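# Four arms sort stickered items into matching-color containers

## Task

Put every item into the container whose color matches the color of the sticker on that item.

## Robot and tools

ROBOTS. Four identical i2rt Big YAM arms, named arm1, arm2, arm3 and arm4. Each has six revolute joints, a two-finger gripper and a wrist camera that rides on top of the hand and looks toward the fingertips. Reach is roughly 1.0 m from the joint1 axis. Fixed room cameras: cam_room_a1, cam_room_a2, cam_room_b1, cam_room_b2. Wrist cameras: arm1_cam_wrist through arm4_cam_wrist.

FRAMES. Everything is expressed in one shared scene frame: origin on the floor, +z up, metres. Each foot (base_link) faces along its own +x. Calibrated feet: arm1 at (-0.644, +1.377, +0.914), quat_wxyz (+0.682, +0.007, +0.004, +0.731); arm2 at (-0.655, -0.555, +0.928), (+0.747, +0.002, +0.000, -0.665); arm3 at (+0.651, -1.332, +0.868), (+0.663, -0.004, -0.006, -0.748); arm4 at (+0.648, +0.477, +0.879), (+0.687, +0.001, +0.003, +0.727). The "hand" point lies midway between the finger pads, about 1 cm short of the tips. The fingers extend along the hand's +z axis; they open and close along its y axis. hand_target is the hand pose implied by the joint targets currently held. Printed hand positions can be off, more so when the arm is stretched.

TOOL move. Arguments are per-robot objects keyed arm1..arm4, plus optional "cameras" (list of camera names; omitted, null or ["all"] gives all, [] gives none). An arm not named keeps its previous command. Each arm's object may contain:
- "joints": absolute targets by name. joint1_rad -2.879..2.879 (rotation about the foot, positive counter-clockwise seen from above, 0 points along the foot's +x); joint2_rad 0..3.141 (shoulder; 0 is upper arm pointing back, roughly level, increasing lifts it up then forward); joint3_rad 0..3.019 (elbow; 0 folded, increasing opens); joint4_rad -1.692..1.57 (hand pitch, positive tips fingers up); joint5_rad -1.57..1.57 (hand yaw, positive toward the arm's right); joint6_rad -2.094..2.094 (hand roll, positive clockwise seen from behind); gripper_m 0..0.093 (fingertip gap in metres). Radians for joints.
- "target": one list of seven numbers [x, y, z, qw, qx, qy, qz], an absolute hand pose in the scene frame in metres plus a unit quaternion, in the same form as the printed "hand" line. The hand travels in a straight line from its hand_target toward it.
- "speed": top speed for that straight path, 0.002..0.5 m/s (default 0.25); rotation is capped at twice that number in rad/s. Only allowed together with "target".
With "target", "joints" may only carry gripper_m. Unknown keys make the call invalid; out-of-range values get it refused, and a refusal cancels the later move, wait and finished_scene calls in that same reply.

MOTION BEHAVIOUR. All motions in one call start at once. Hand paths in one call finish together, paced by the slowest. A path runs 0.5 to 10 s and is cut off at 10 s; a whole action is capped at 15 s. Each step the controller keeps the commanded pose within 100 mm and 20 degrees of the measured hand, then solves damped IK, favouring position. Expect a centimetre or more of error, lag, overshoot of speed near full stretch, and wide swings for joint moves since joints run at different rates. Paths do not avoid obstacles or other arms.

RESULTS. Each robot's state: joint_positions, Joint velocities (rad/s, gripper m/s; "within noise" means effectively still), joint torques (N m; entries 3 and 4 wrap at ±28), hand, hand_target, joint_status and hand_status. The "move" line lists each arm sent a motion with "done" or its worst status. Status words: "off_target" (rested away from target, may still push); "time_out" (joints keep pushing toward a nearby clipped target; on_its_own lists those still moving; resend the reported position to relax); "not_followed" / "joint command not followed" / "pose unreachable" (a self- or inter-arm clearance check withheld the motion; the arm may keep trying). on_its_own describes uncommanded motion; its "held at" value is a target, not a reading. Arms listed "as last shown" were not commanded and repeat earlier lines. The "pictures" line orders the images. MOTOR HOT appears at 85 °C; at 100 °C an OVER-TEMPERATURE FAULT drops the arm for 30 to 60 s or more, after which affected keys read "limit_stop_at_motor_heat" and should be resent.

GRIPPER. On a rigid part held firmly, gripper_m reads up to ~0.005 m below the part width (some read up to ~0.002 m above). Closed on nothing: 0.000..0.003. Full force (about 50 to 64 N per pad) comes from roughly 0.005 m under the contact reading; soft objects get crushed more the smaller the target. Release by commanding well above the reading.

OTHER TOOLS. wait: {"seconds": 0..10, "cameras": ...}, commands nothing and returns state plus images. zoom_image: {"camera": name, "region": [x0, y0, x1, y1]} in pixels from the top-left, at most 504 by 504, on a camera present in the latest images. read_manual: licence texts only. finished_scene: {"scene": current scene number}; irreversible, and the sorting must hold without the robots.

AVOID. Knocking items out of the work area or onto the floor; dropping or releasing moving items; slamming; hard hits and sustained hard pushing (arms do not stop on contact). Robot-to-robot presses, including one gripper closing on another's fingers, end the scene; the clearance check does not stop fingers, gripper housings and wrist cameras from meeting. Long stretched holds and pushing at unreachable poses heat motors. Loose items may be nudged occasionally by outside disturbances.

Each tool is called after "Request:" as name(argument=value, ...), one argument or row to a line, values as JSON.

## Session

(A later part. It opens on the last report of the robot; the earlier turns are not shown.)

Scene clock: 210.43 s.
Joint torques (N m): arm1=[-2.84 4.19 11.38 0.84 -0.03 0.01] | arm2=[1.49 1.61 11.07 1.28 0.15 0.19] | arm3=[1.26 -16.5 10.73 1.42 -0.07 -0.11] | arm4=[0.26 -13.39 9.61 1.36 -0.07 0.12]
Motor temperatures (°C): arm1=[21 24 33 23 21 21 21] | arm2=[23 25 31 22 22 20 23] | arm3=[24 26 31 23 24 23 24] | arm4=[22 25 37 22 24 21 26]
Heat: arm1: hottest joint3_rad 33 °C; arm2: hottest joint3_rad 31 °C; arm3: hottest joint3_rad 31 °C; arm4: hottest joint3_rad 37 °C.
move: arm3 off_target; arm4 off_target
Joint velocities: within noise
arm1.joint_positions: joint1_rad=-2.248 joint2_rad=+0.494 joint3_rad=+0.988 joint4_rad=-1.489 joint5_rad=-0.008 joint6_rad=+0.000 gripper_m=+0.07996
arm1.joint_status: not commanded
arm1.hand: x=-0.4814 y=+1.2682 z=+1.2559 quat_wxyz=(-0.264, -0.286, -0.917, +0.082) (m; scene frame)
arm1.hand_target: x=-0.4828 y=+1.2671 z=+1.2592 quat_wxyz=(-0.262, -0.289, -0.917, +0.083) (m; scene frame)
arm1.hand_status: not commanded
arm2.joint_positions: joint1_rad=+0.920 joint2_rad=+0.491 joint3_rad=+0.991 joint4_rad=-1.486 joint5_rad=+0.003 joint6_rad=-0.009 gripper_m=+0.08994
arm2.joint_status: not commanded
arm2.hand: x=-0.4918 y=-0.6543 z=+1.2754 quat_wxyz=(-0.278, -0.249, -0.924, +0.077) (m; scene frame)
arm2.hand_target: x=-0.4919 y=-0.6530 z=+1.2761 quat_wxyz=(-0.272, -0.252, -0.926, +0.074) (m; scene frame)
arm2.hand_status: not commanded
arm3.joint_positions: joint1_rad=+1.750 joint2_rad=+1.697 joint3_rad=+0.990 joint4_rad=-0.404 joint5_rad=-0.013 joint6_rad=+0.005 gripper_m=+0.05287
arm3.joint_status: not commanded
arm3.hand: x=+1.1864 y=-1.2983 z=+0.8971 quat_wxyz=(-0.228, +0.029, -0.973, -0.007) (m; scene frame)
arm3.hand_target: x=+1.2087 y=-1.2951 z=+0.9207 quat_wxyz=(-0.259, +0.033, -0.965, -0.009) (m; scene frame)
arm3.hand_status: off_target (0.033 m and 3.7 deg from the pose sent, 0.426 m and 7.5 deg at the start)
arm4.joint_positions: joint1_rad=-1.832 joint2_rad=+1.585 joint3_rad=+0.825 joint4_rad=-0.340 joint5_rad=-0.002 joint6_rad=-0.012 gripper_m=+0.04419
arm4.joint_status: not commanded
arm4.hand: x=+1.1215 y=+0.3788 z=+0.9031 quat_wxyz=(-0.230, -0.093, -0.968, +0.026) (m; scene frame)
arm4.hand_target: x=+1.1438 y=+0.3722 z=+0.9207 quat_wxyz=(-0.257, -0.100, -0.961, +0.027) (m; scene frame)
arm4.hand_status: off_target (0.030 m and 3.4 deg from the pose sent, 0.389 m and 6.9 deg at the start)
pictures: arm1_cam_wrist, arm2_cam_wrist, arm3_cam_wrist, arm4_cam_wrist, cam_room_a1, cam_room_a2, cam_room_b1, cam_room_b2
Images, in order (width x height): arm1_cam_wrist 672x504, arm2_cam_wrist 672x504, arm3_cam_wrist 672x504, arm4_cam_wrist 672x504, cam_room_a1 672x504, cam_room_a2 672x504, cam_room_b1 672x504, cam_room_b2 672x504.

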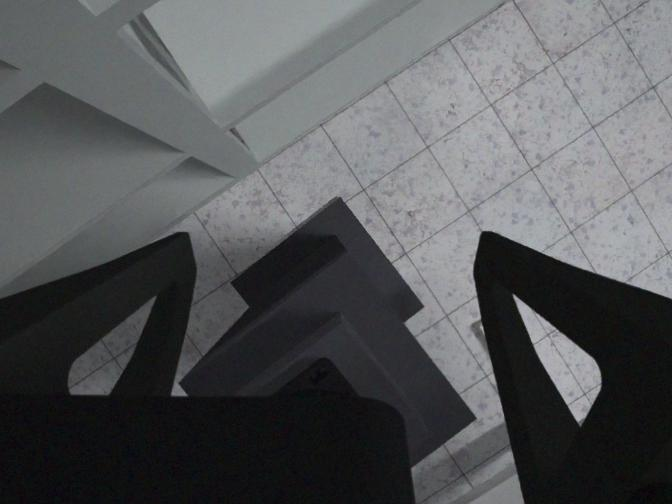

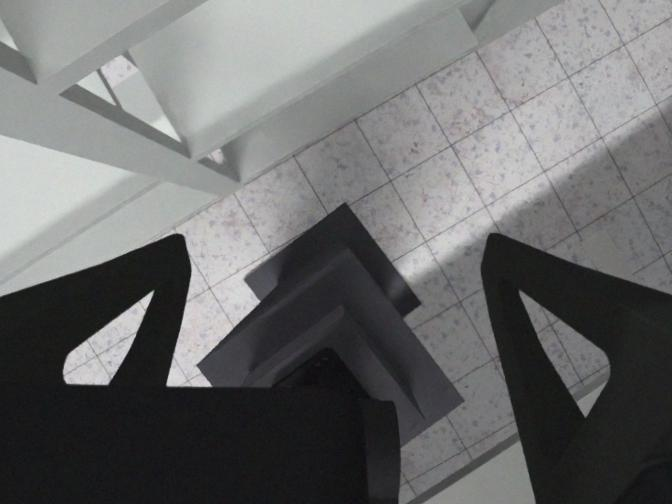

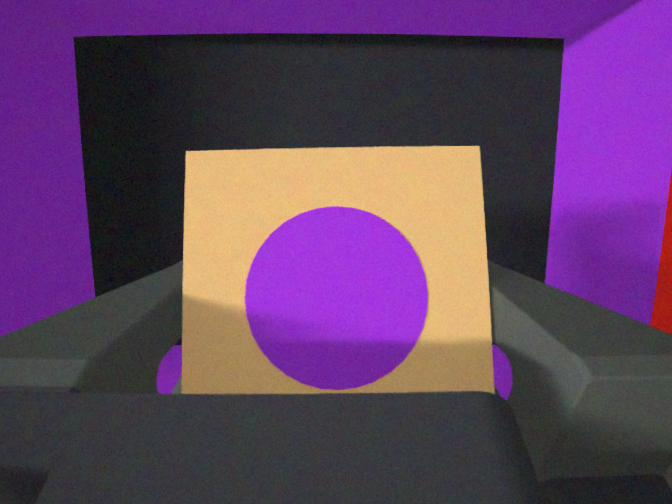

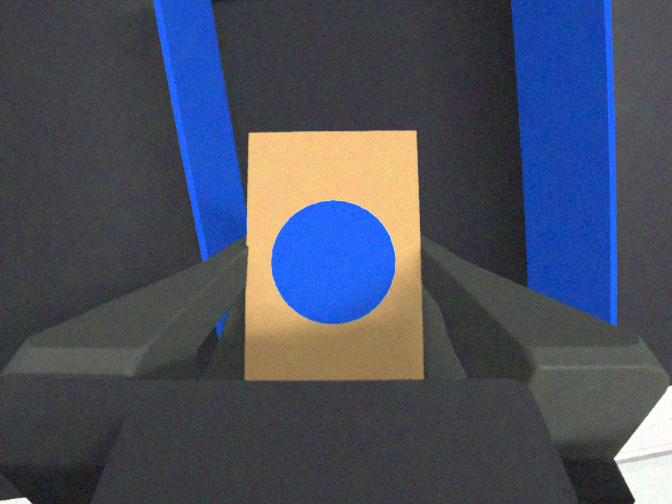

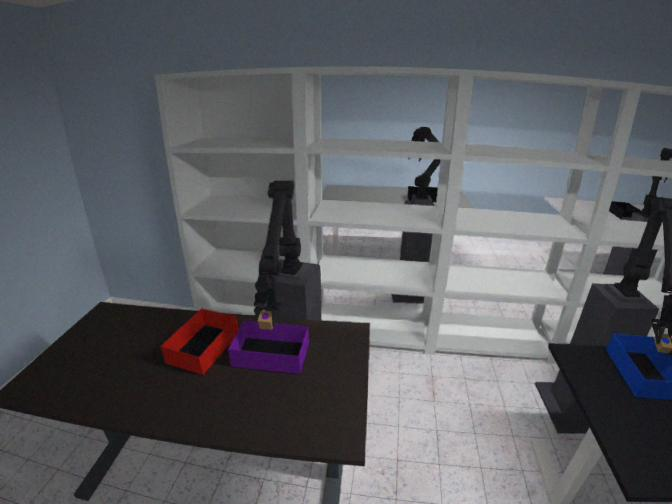

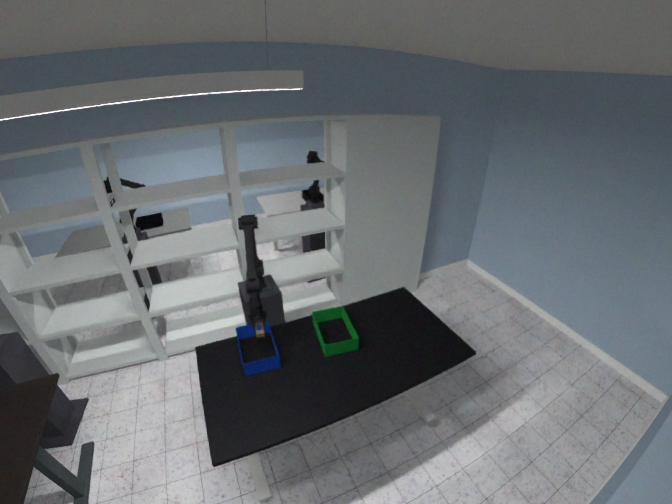

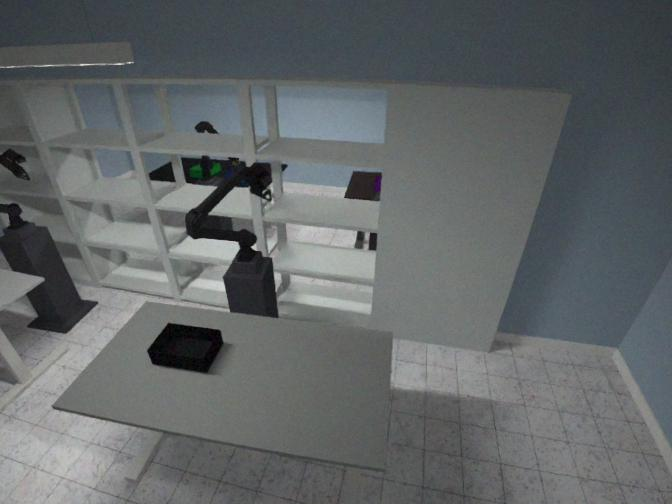

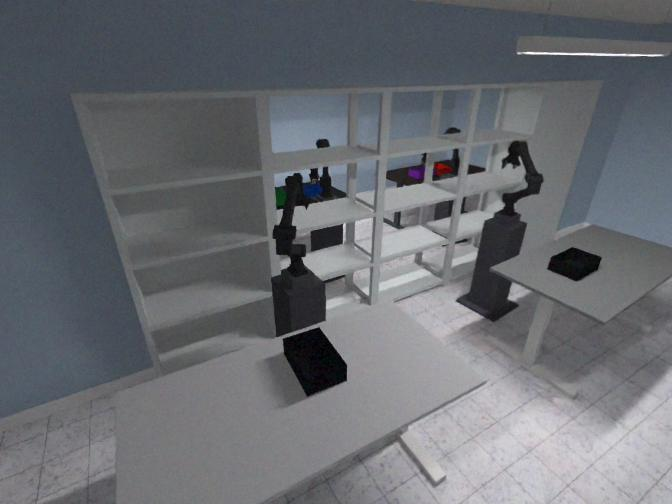

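Request:
move(
  arm4={"target":[1.165,0.345,0.80,0.2574,0.1002,0.9607,-0.0268],"speed":0.15},
  arm3={"target":[1.238,-1.293,0.805,0.2587,-0.0328,0.9653,0.0088],"speed":0.15},
  cameras=["arm3_cam_wrist","arm4_cam_wrist","cam_room_a1","cam_room_a2"],
)

Scene clock: 223.10 s.
Joint torques (N m): arm1=[-2.73 4.25 11.34 0.95 -0.04 -0.03] | arm2=[1.49 1.55 11.03 1.31 0.14 0.19] | arm3=[1.44 -18.02 8.98 1.61 0 -0.06] | arm4=[-0.09 -15.44 7.13 1.33 -0.05 -0.11]
Motor temperatures (°C): arm1=[21 24 33 23 21 21 21] | arm2=[23 25 31 22 22 20 23] | arm3=[24 26 31 23 24 23 24] | arm4=[22 24 38 22 24 21 26]
Heat: arm1: hottest joint3_rad 33 °C; arm2: hottest joint3_rad 31 °C; arm3: hottest joint3_rad 31 °C; arm4: hottest joint3_rad 38 °C.
move: arm3 off_target; arm4 off_target
Joint velocities: within noise
arm1, arm2: as last shown
arm3.joint_positions: joint1_rad=+1.750 joint2_rad=+1.967 joint3_rad=+1.015 joint4_rad=-0.150 joint5_rad=-0.013 joint6_rad=+0.005 gripper_m=+0.05287
arm3.joint_status: not commanded
arm3.hand: x=+1.2135 y=-1.2981 z=+0.7911 quat_wxyz=(-0.233, +0.029, -0.972, -0.007) (m; scene frame)
arm3.hand_target: x=+1.2368 y=-1.2930 z=+0.8058 quat_wxyz=(-0.259, +0.033, -0.965, -0.009) (m; scene frame)
arm3.hand_status: off_target (0.029 m and 3.1 deg from the pose sent, 0.106 m and 3.6 deg at the start)
arm4.joint_positions: joint1_rad=-1.880 joint2_rad=+1.907 joint3_rad=+0.850 joint4_rad=-0.029 joint5_rad=-0.025 joint6_rad=-0.027 gripper_m=+0.04419
arm4.joint_status: not commanded
arm4.hand: x=+1.1455 y=+0.3526 z=+0.7928 quat_wxyz=(-0.237, -0.106, -0.965, +0.023) (m; scene frame)
arm4.hand_target: x=+1.1642 y=+0.3451 z=+0.8006 quat_wxyz=(-0.257, -0.100, -0.961, +0.027) (m; scene frame)
arm4.hand_status: off_target (0.022 m and 2.5 deg from the pose sent, 0.117 m and 3.4 deg at the start)
pictures: arm3_cam_wrist, arm4_cam_wrist, cam_room_a1, cam_room_a2
Images, in order (width x height): arm3_cam_wrist 672x504, arm4_cam_wrist 672x504, cam_room_a1 672x504, cam_room_a2 672x504.

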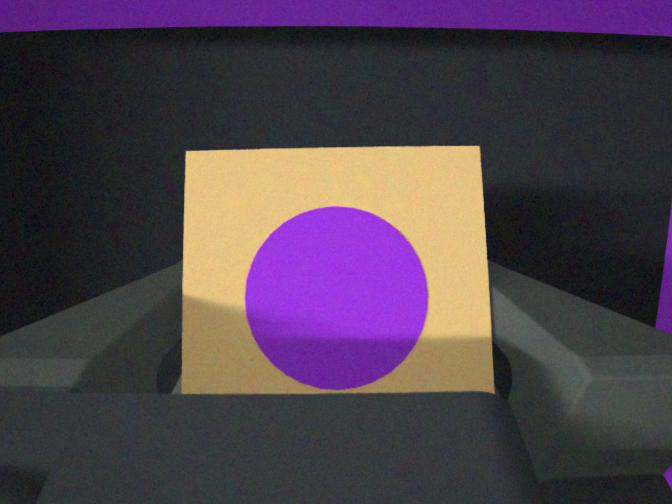

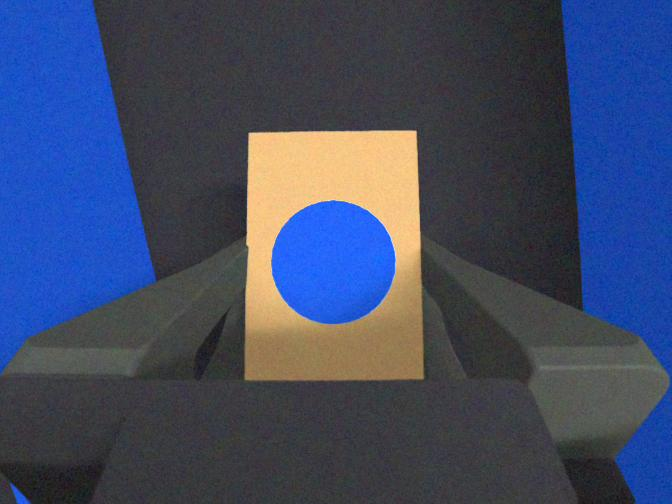

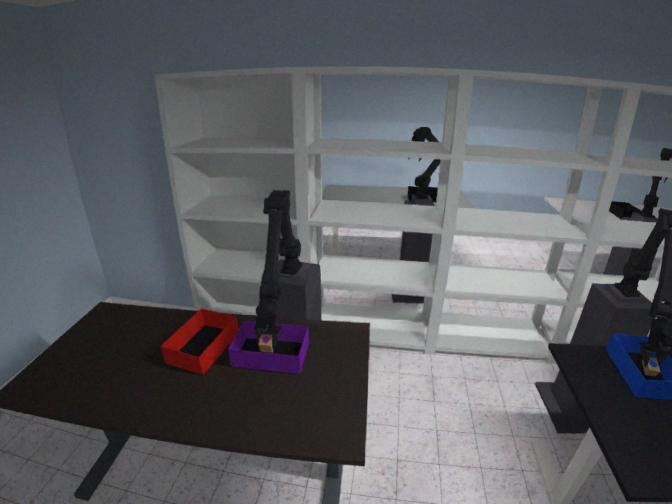

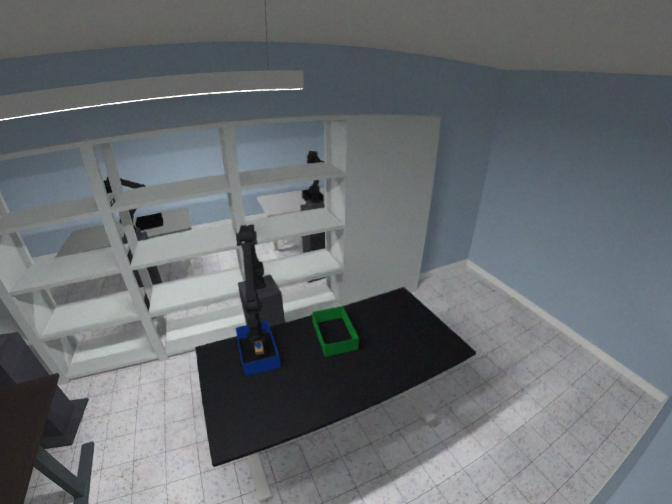

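Request:
move(
  arm4={"target":[1.165,0.337,0.745,0.2574,0.1002,0.9607,-0.0268],"speed":0.1},
  arm3={"target":[1.238,-1.293,0.75,0.2587,-0.0328,0.9653,0.0088],"speed":0.1},
  cameras=["arm3_cam_wrist","arm4_cam_wrist"],
)

Scene clock: 227.03 s.
Joint torques (N m): arm1=[-3.25 3.6 11.38 0.85 -0.02 -0.02] | arm2=[1.49 1.49 11.06 1.31 0.14 0.17] | arm3=[1.49 -17.2 7.58 1.52 0.03 -0.05] | arm4=[0.5 -13.86 5.37 1.13 -0.04 -0.09]
Motor temperatures (°C): arm1=[21 24 33 23 21 21 21] | arm2=[23 25 31 22 22 20 23] | arm3=[24 26 31 23 24 23 24] | arm4=[22 25 37 22 24 21 26]
Heat: arm1: hottest joint3_rad 33 °C; arm2: hottest joint3_rad 31 °C; arm3: hottest joint3_rad 31 °C; arm4: hottest joint3_rad 37 °C.
move: arm3 off_target; arm4 off_target
Joint velocities: within noise
arm1, arm2: as last shown
arm3.joint_positions: joint1_rad=+1.750 joint2_rad=+2.077 joint3_rad=+1.028 joint4_rad=-0.024 joint5_rad=-0.013 joint6_rad=+0.005 gripper_m=+0.05288
arm3.joint_status: not commanded
arm3.hand: x=+1.2226 y=-1.2982 z=+0.7491 quat_wxyz=(-0.246, +0.029, -0.969, -0.008) (m; scene frame)
arm3.hand_target: x=+1.2375 y=-1.2930 z=+0.7505 quat_wxyz=(-0.259, +0.033, -0.965, -0.009) (m; scene frame)
arm3.hand_status: off_target (0.016 m and 1.6 deg from the pose sent, 0.048 m and 3.1 deg at the start)
arm4.joint_positions: joint1_rad=-1.895 joint2_rad=+2.027 joint3_rad=+0.883 joint4_rad=+0.111 joint5_rad=-0.034 joint6_rad=-0.043 gripper_m=+0.04419
arm4.joint_status: not commanded
arm4.hand: x=+1.1631 y=+0.3408 z=+0.7585 quat_wxyz=(-0.263, -0.103, -0.959, +0.027) (m; scene frame)
arm4.hand_target: x=+1.1644 y=+0.3371 z=+0.7453 quat_wxyz=(-0.257, -0.100, -0.961, +0.027) (m; scene frame)
arm4.hand_status: off_target (0.014 m and 0.7 deg from the pose sent, 0.054 m and 2.5 deg at the start)
pictures: arm3_cam_wrist, arm4_cam_wrist
Images, in order (width x height): arm3_cam_wrist 672x504, arm4_cam_wrist 672x504.

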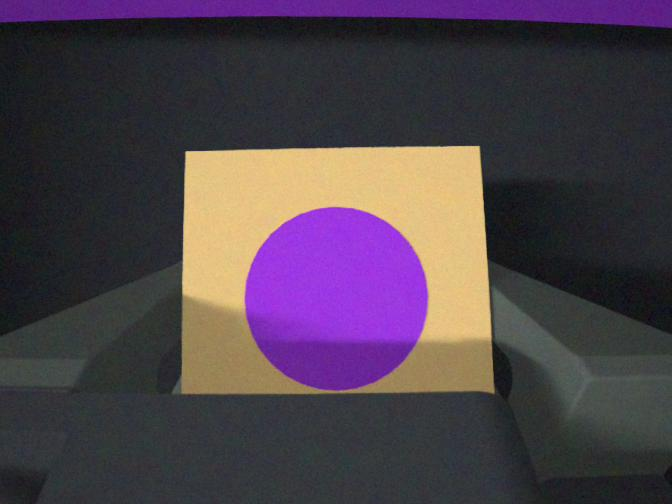

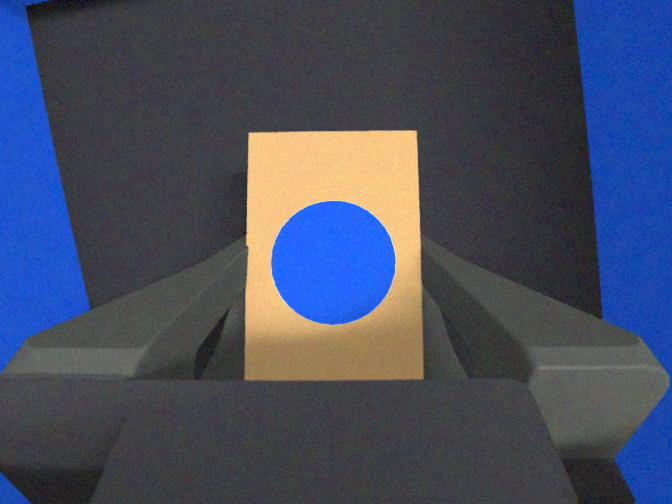

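Request:
move(
  arm4={"target":[1.165,0.337,0.738,0.2574,0.1002,0.9607,-0.0268],"speed":0.06},
  arm3={"target":[1.238,-1.293,0.734,0.2587,-0.0328,0.9653,0.0088],"speed":0.06},
  cameras=[],
)

Request:
move(
  arm4={"joints":{"gripper_m":0.065}},
  arm3={"joints":{"gripper_m":0.075}},
  cameras=["arm3_cam_wrist","arm4_cam_wrist"],
)

Request:
move(
  arm4={"target":[1.145,0.34,0.92,0.2574,0.1002,0.9607,-0.0268],"speed":0.25},
  arm3={"target":[1.21,-1.295,0.92,0.2587,-0.0328,0.9653,0.0088],"speed":0.25},
  cameras=["arm3_cam_wrist","arm4_cam_wrist","cam_room_a1","cam_room_a2"],
)

Scene clock: 233.53 s.
Joint torques (N m): arm1=[-2.84 4.37 11.44 0.98 -0.04 -0.01] | arm2=[1.49 1.49 11.06 1.32 0.16 0.18] | arm3=[1.61 -15.62 6.97 1.22 0.04 -0.06] | arm4=[0.26 -12.92 5.23 1.11 -0.06 -0.07]
Motor temperatures (°C): arm1=[21 24 33 23 21 21 21] | arm2=[23 25 31 22 22 20 23] | arm3=[24 26 31 23 24 23 24] | arm4=[22 25 36 22 24 21 26]
Heat: arm1: hottest joint3_rad 33 °C; arm2: hottest joint3_rad 31 °C; arm3: hottest joint3_rad 31 °C; arm4: hottest joint3_rad 36 °C.
move: arm3 off_target; arm4 off_target
Joint velocities: within noise
arm1, arm2: as last shown
arm3.joint_positions: joint1_rad=+1.750 joint2_rad=+2.096 joint3_rad=+1.041 joint4_rad=+0.018 joint5_rad=-0.013 joint6_rad=+0.005 gripper_m=+0.05288
arm3.joint_status: not commanded
arm3.hand: x=+1.2338 y=-1.2976 z=+0.7479 quat_wxyz=(-0.264, +0.029, -0.964, -0.008) (m; scene frame)
arm3.hand_target: x=+1.2374 y=-1.2931 z=+0.7344 quat_wxyz=(-0.259, +0.033, -0.965, -0.009) (m; scene frame)
arm3.hand_status: off_target (0.015 m and 0.7 deg from the pose sent, 0.022 m and 1.6 deg at the start)
arm4.joint_positions: joint1_rad=-1.895 joint2_rad=+2.035 joint3_rad=+0.885 joint4_rad=+0.132 joint5_rad=-0.034 joint6_rad=-0.043 gripper_m=+0.04419
arm4.joint_status: not commanded
arm4.hand: x=+1.1668 y=+0.3399 z=+0.7579 quat_wxyz=(-0.270, -0.103, -0.957, +0.028) (m; scene frame)
arm4.hand_target: x=+1.1642 y=+0.3373 z=+0.7387 quat_wxyz=(-0.258, -0.100, -0.961, +0.027) (m; scene frame)
arm4.hand_status: off_target (0.020 m and 1.5 deg from the pose sent, 0.021 m and 0.7 deg at the start)
pictures: none
No camera images: "cameras" was empty.

Scene clock: 234.17 s.
Joint torques (N m): arm1=[-2.14 4.25 11.48 0.91 -0.07 -0.05] | arm2=[1.38 1.55 11.03 1.31 0.14 0.19] | arm3=[1.67 -16.5 6.74 1.18 0.01 -0.07] | arm4=[-0.03 -15.5 5 1.01 -0.04 -0.09]
Motor temperatures (°C): arm1=[21 24 33 23 21 21 21] | arm2=[23 25 31 22 22 20 23] | arm3=[24 26 31 23 24 23 24] | arm4=[22 25 36 22 24 21 26]
Heat: arm1: hottest joint3_rad 33 °C; arm2: hottest joint3_rad 31 °C; arm3: hottest joint3_rad 31 °C; arm4: hottest joint3_rad 36 °C.
move: arm3 done; arm4 done
Joint velocities: within noise
arm1, arm2: as last shown
arm3.joint_positions: joint1_rad=+1.750 joint2_rad=+2.104 joint3_rad=+1.043 joint4_rad=+0.019 joint5_rad=-0.012 joint6_rad=+0.007 gripper_m=+0.07496
arm3.joint_status: all done
arm3.hand: x=+1.2332 y=-1.2978 z=+0.7439 quat_wxyz=(-0.261, +0.028, -0.965, -0.008) (m; scene frame)
arm3.hand_target: x=+1.2373 y=-1.2931 z=+0.7343 quat_wxyz=(-0.259, +0.033, -0.965, -0.009) (m; scene frame)
arm3.hand_status: not commanded
arm4.joint_positions: joint1_rad=-1.895 joint2_rad=+2.065 joint3_rad=+0.885 joint4_rad=+0.132 joint5_rad=-0.035 joint6_rad=-0.043 gripper_m=+0.06491
arm4.joint_status: all done
arm4.hand: x=+1.1594 y=+0.3419 z=+0.7429 quat_wxyz=(-0.256, -0.103, -0.961, +0.025) (m; scene frame)
arm4.hand_target: x=+1.1642 y=+0.3373 z=+0.7387 quat_wxyz=(-0.258, -0.100, -0.961, +0.027) (m; scene frame)
arm4.hand_status: not commanded
pictures: arm3_cam_wrist, arm4_cam_wrist
Images, in order (width x height): arm3_cam_wrist 672x504, arm4_cam_wrist 672x504.

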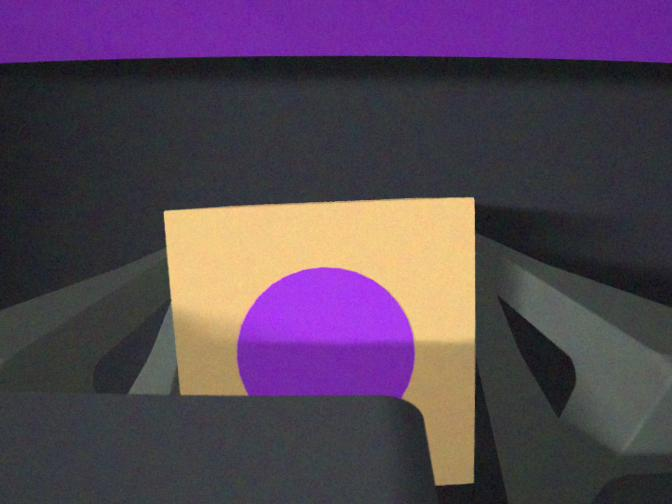

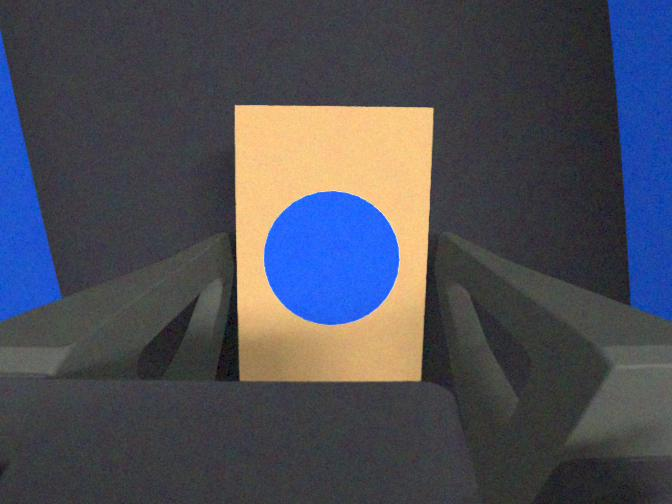

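Scene clock: 235.60 s.
Joint torques (N m): arm1=[-3.25 3.72 11.59 0.84 -0.06 -0.03] | arm2=[1.38 1.55 11.06 1.31 0.14 0.19] | arm3=[1.2 -15.62 8.58 0.7 -0.08 -0.11] | arm4=[0.32 -13.74 8.72 0.43 -0.06 -0.1]
Motor temperatures (°C): arm1=[21 24 33 23 21 21 21] | arm2=[23 25 31 22 22 20 23] | arm3=[24 26 30 23 24 23 24] | arm4=[22 25 35 22 24 21 26]
Heat: arm1: hottest joint3_rad 33 °C; arm2: hottest joint3_rad 31 °C; arm3: hottest joint3_rad 30 °C; arm4: hottest joint3_rad 35 °C.
move: arm3 done; arm4 off_target
Joint velocities: within noise
arm1, arm2: as last shown
arm3.joint_positions: joint1_rad=+1.750 joint2_rad=+1.686 joint3_rad=+1.021 joint4_rad=-0.384 joint5_rad=-0.013 joint6_rad=+0.007 gripper_m=+0.07496
arm3.joint_status: not commanded
arm3.hand: x=+1.2057 y=-1.2969 z=+0.9176 quat_wxyz=(-0.258, +0.028, -0.966, -0.008) (m; scene frame)
arm3.hand_target: x=+1.2099 y=-1.2950 z=+0.9200 quat_wxyz=(-0.259, +0.033, -0.965, -0.009) (m; scene frame)
arm3.hand_status: done (0.005 m and 0.5 deg from the pose sent, 0.178 m and 0.6 deg at the start)
arm4.joint_positions: joint1_rad=-1.902 joint2_rad=+1.607 joint3_rad=+0.863 joint4_rad=-0.316 joint5_rad=-0.038 joint6_rad=-0.048 gripper_m=+0.06492
arm4.joint_status: not commanded
arm4.hand: x=+1.1353 y=+0.3460 z=+0.9107 quat_wxyz=(-0.250, -0.104, -0.962, +0.025) (m; scene frame)
arm4.hand_target: x=+1.1447 y=+0.3400 z=+0.9201 quat_wxyz=(-0.258, -0.100, -0.961, +0.027) (m; scene frame)
arm4.hand_status: off_target (0.015 m and 1.0 deg from the pose sent, 0.178 m and 0.4 deg at the start)
pictures: arm3_cam_wrist, arm4_cam_wrist, cam_room_a1, cam_room_a2
Images, in order (width x height): arm3_cam_wrist 672x504, arm4_cam_wrist 672x504, cam_room_a1 672x504, cam_room_a2 672x504.

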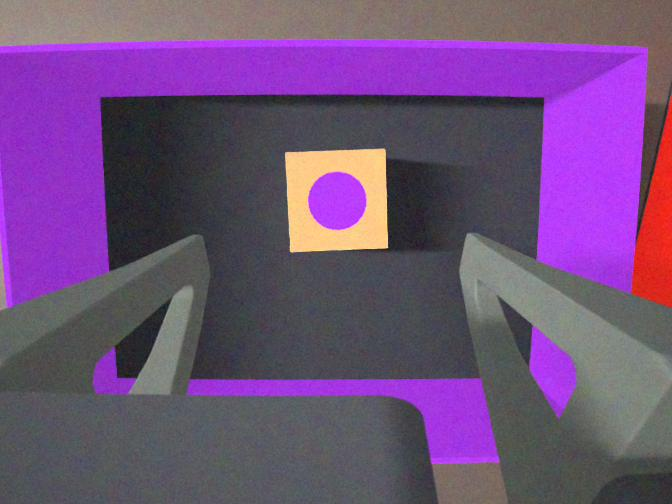

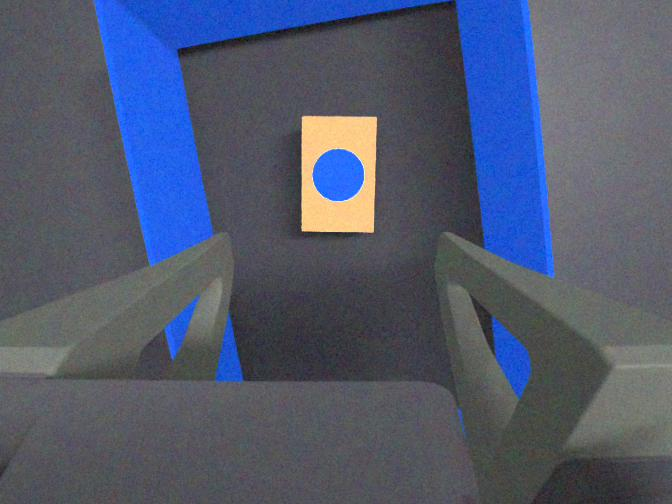

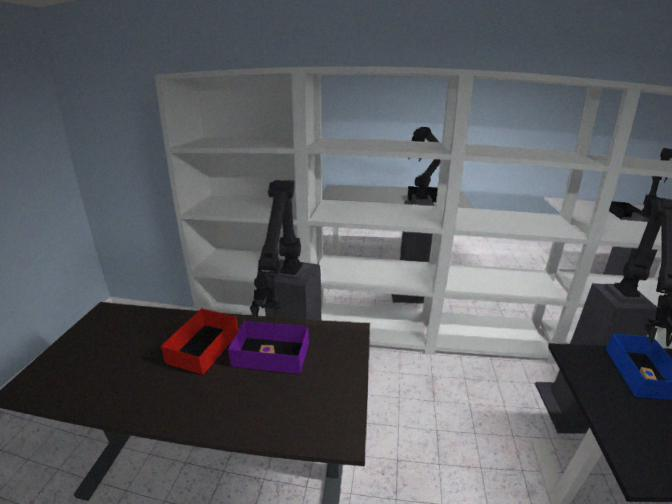

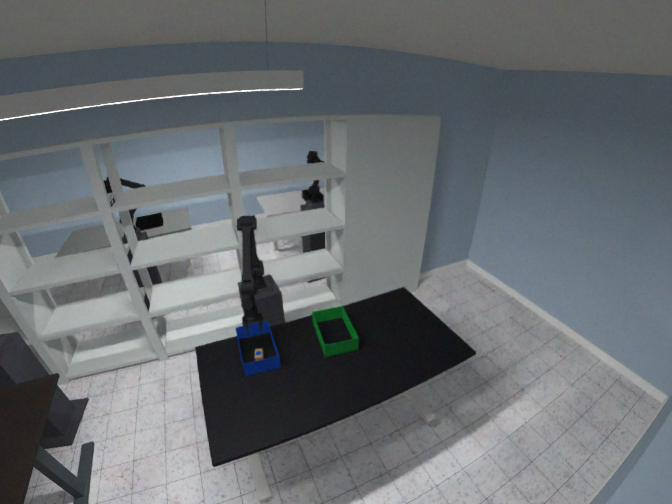

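Both placed flat.

Request:
finished_scene(
  scene=2,
)

The scene is finished: the task was done.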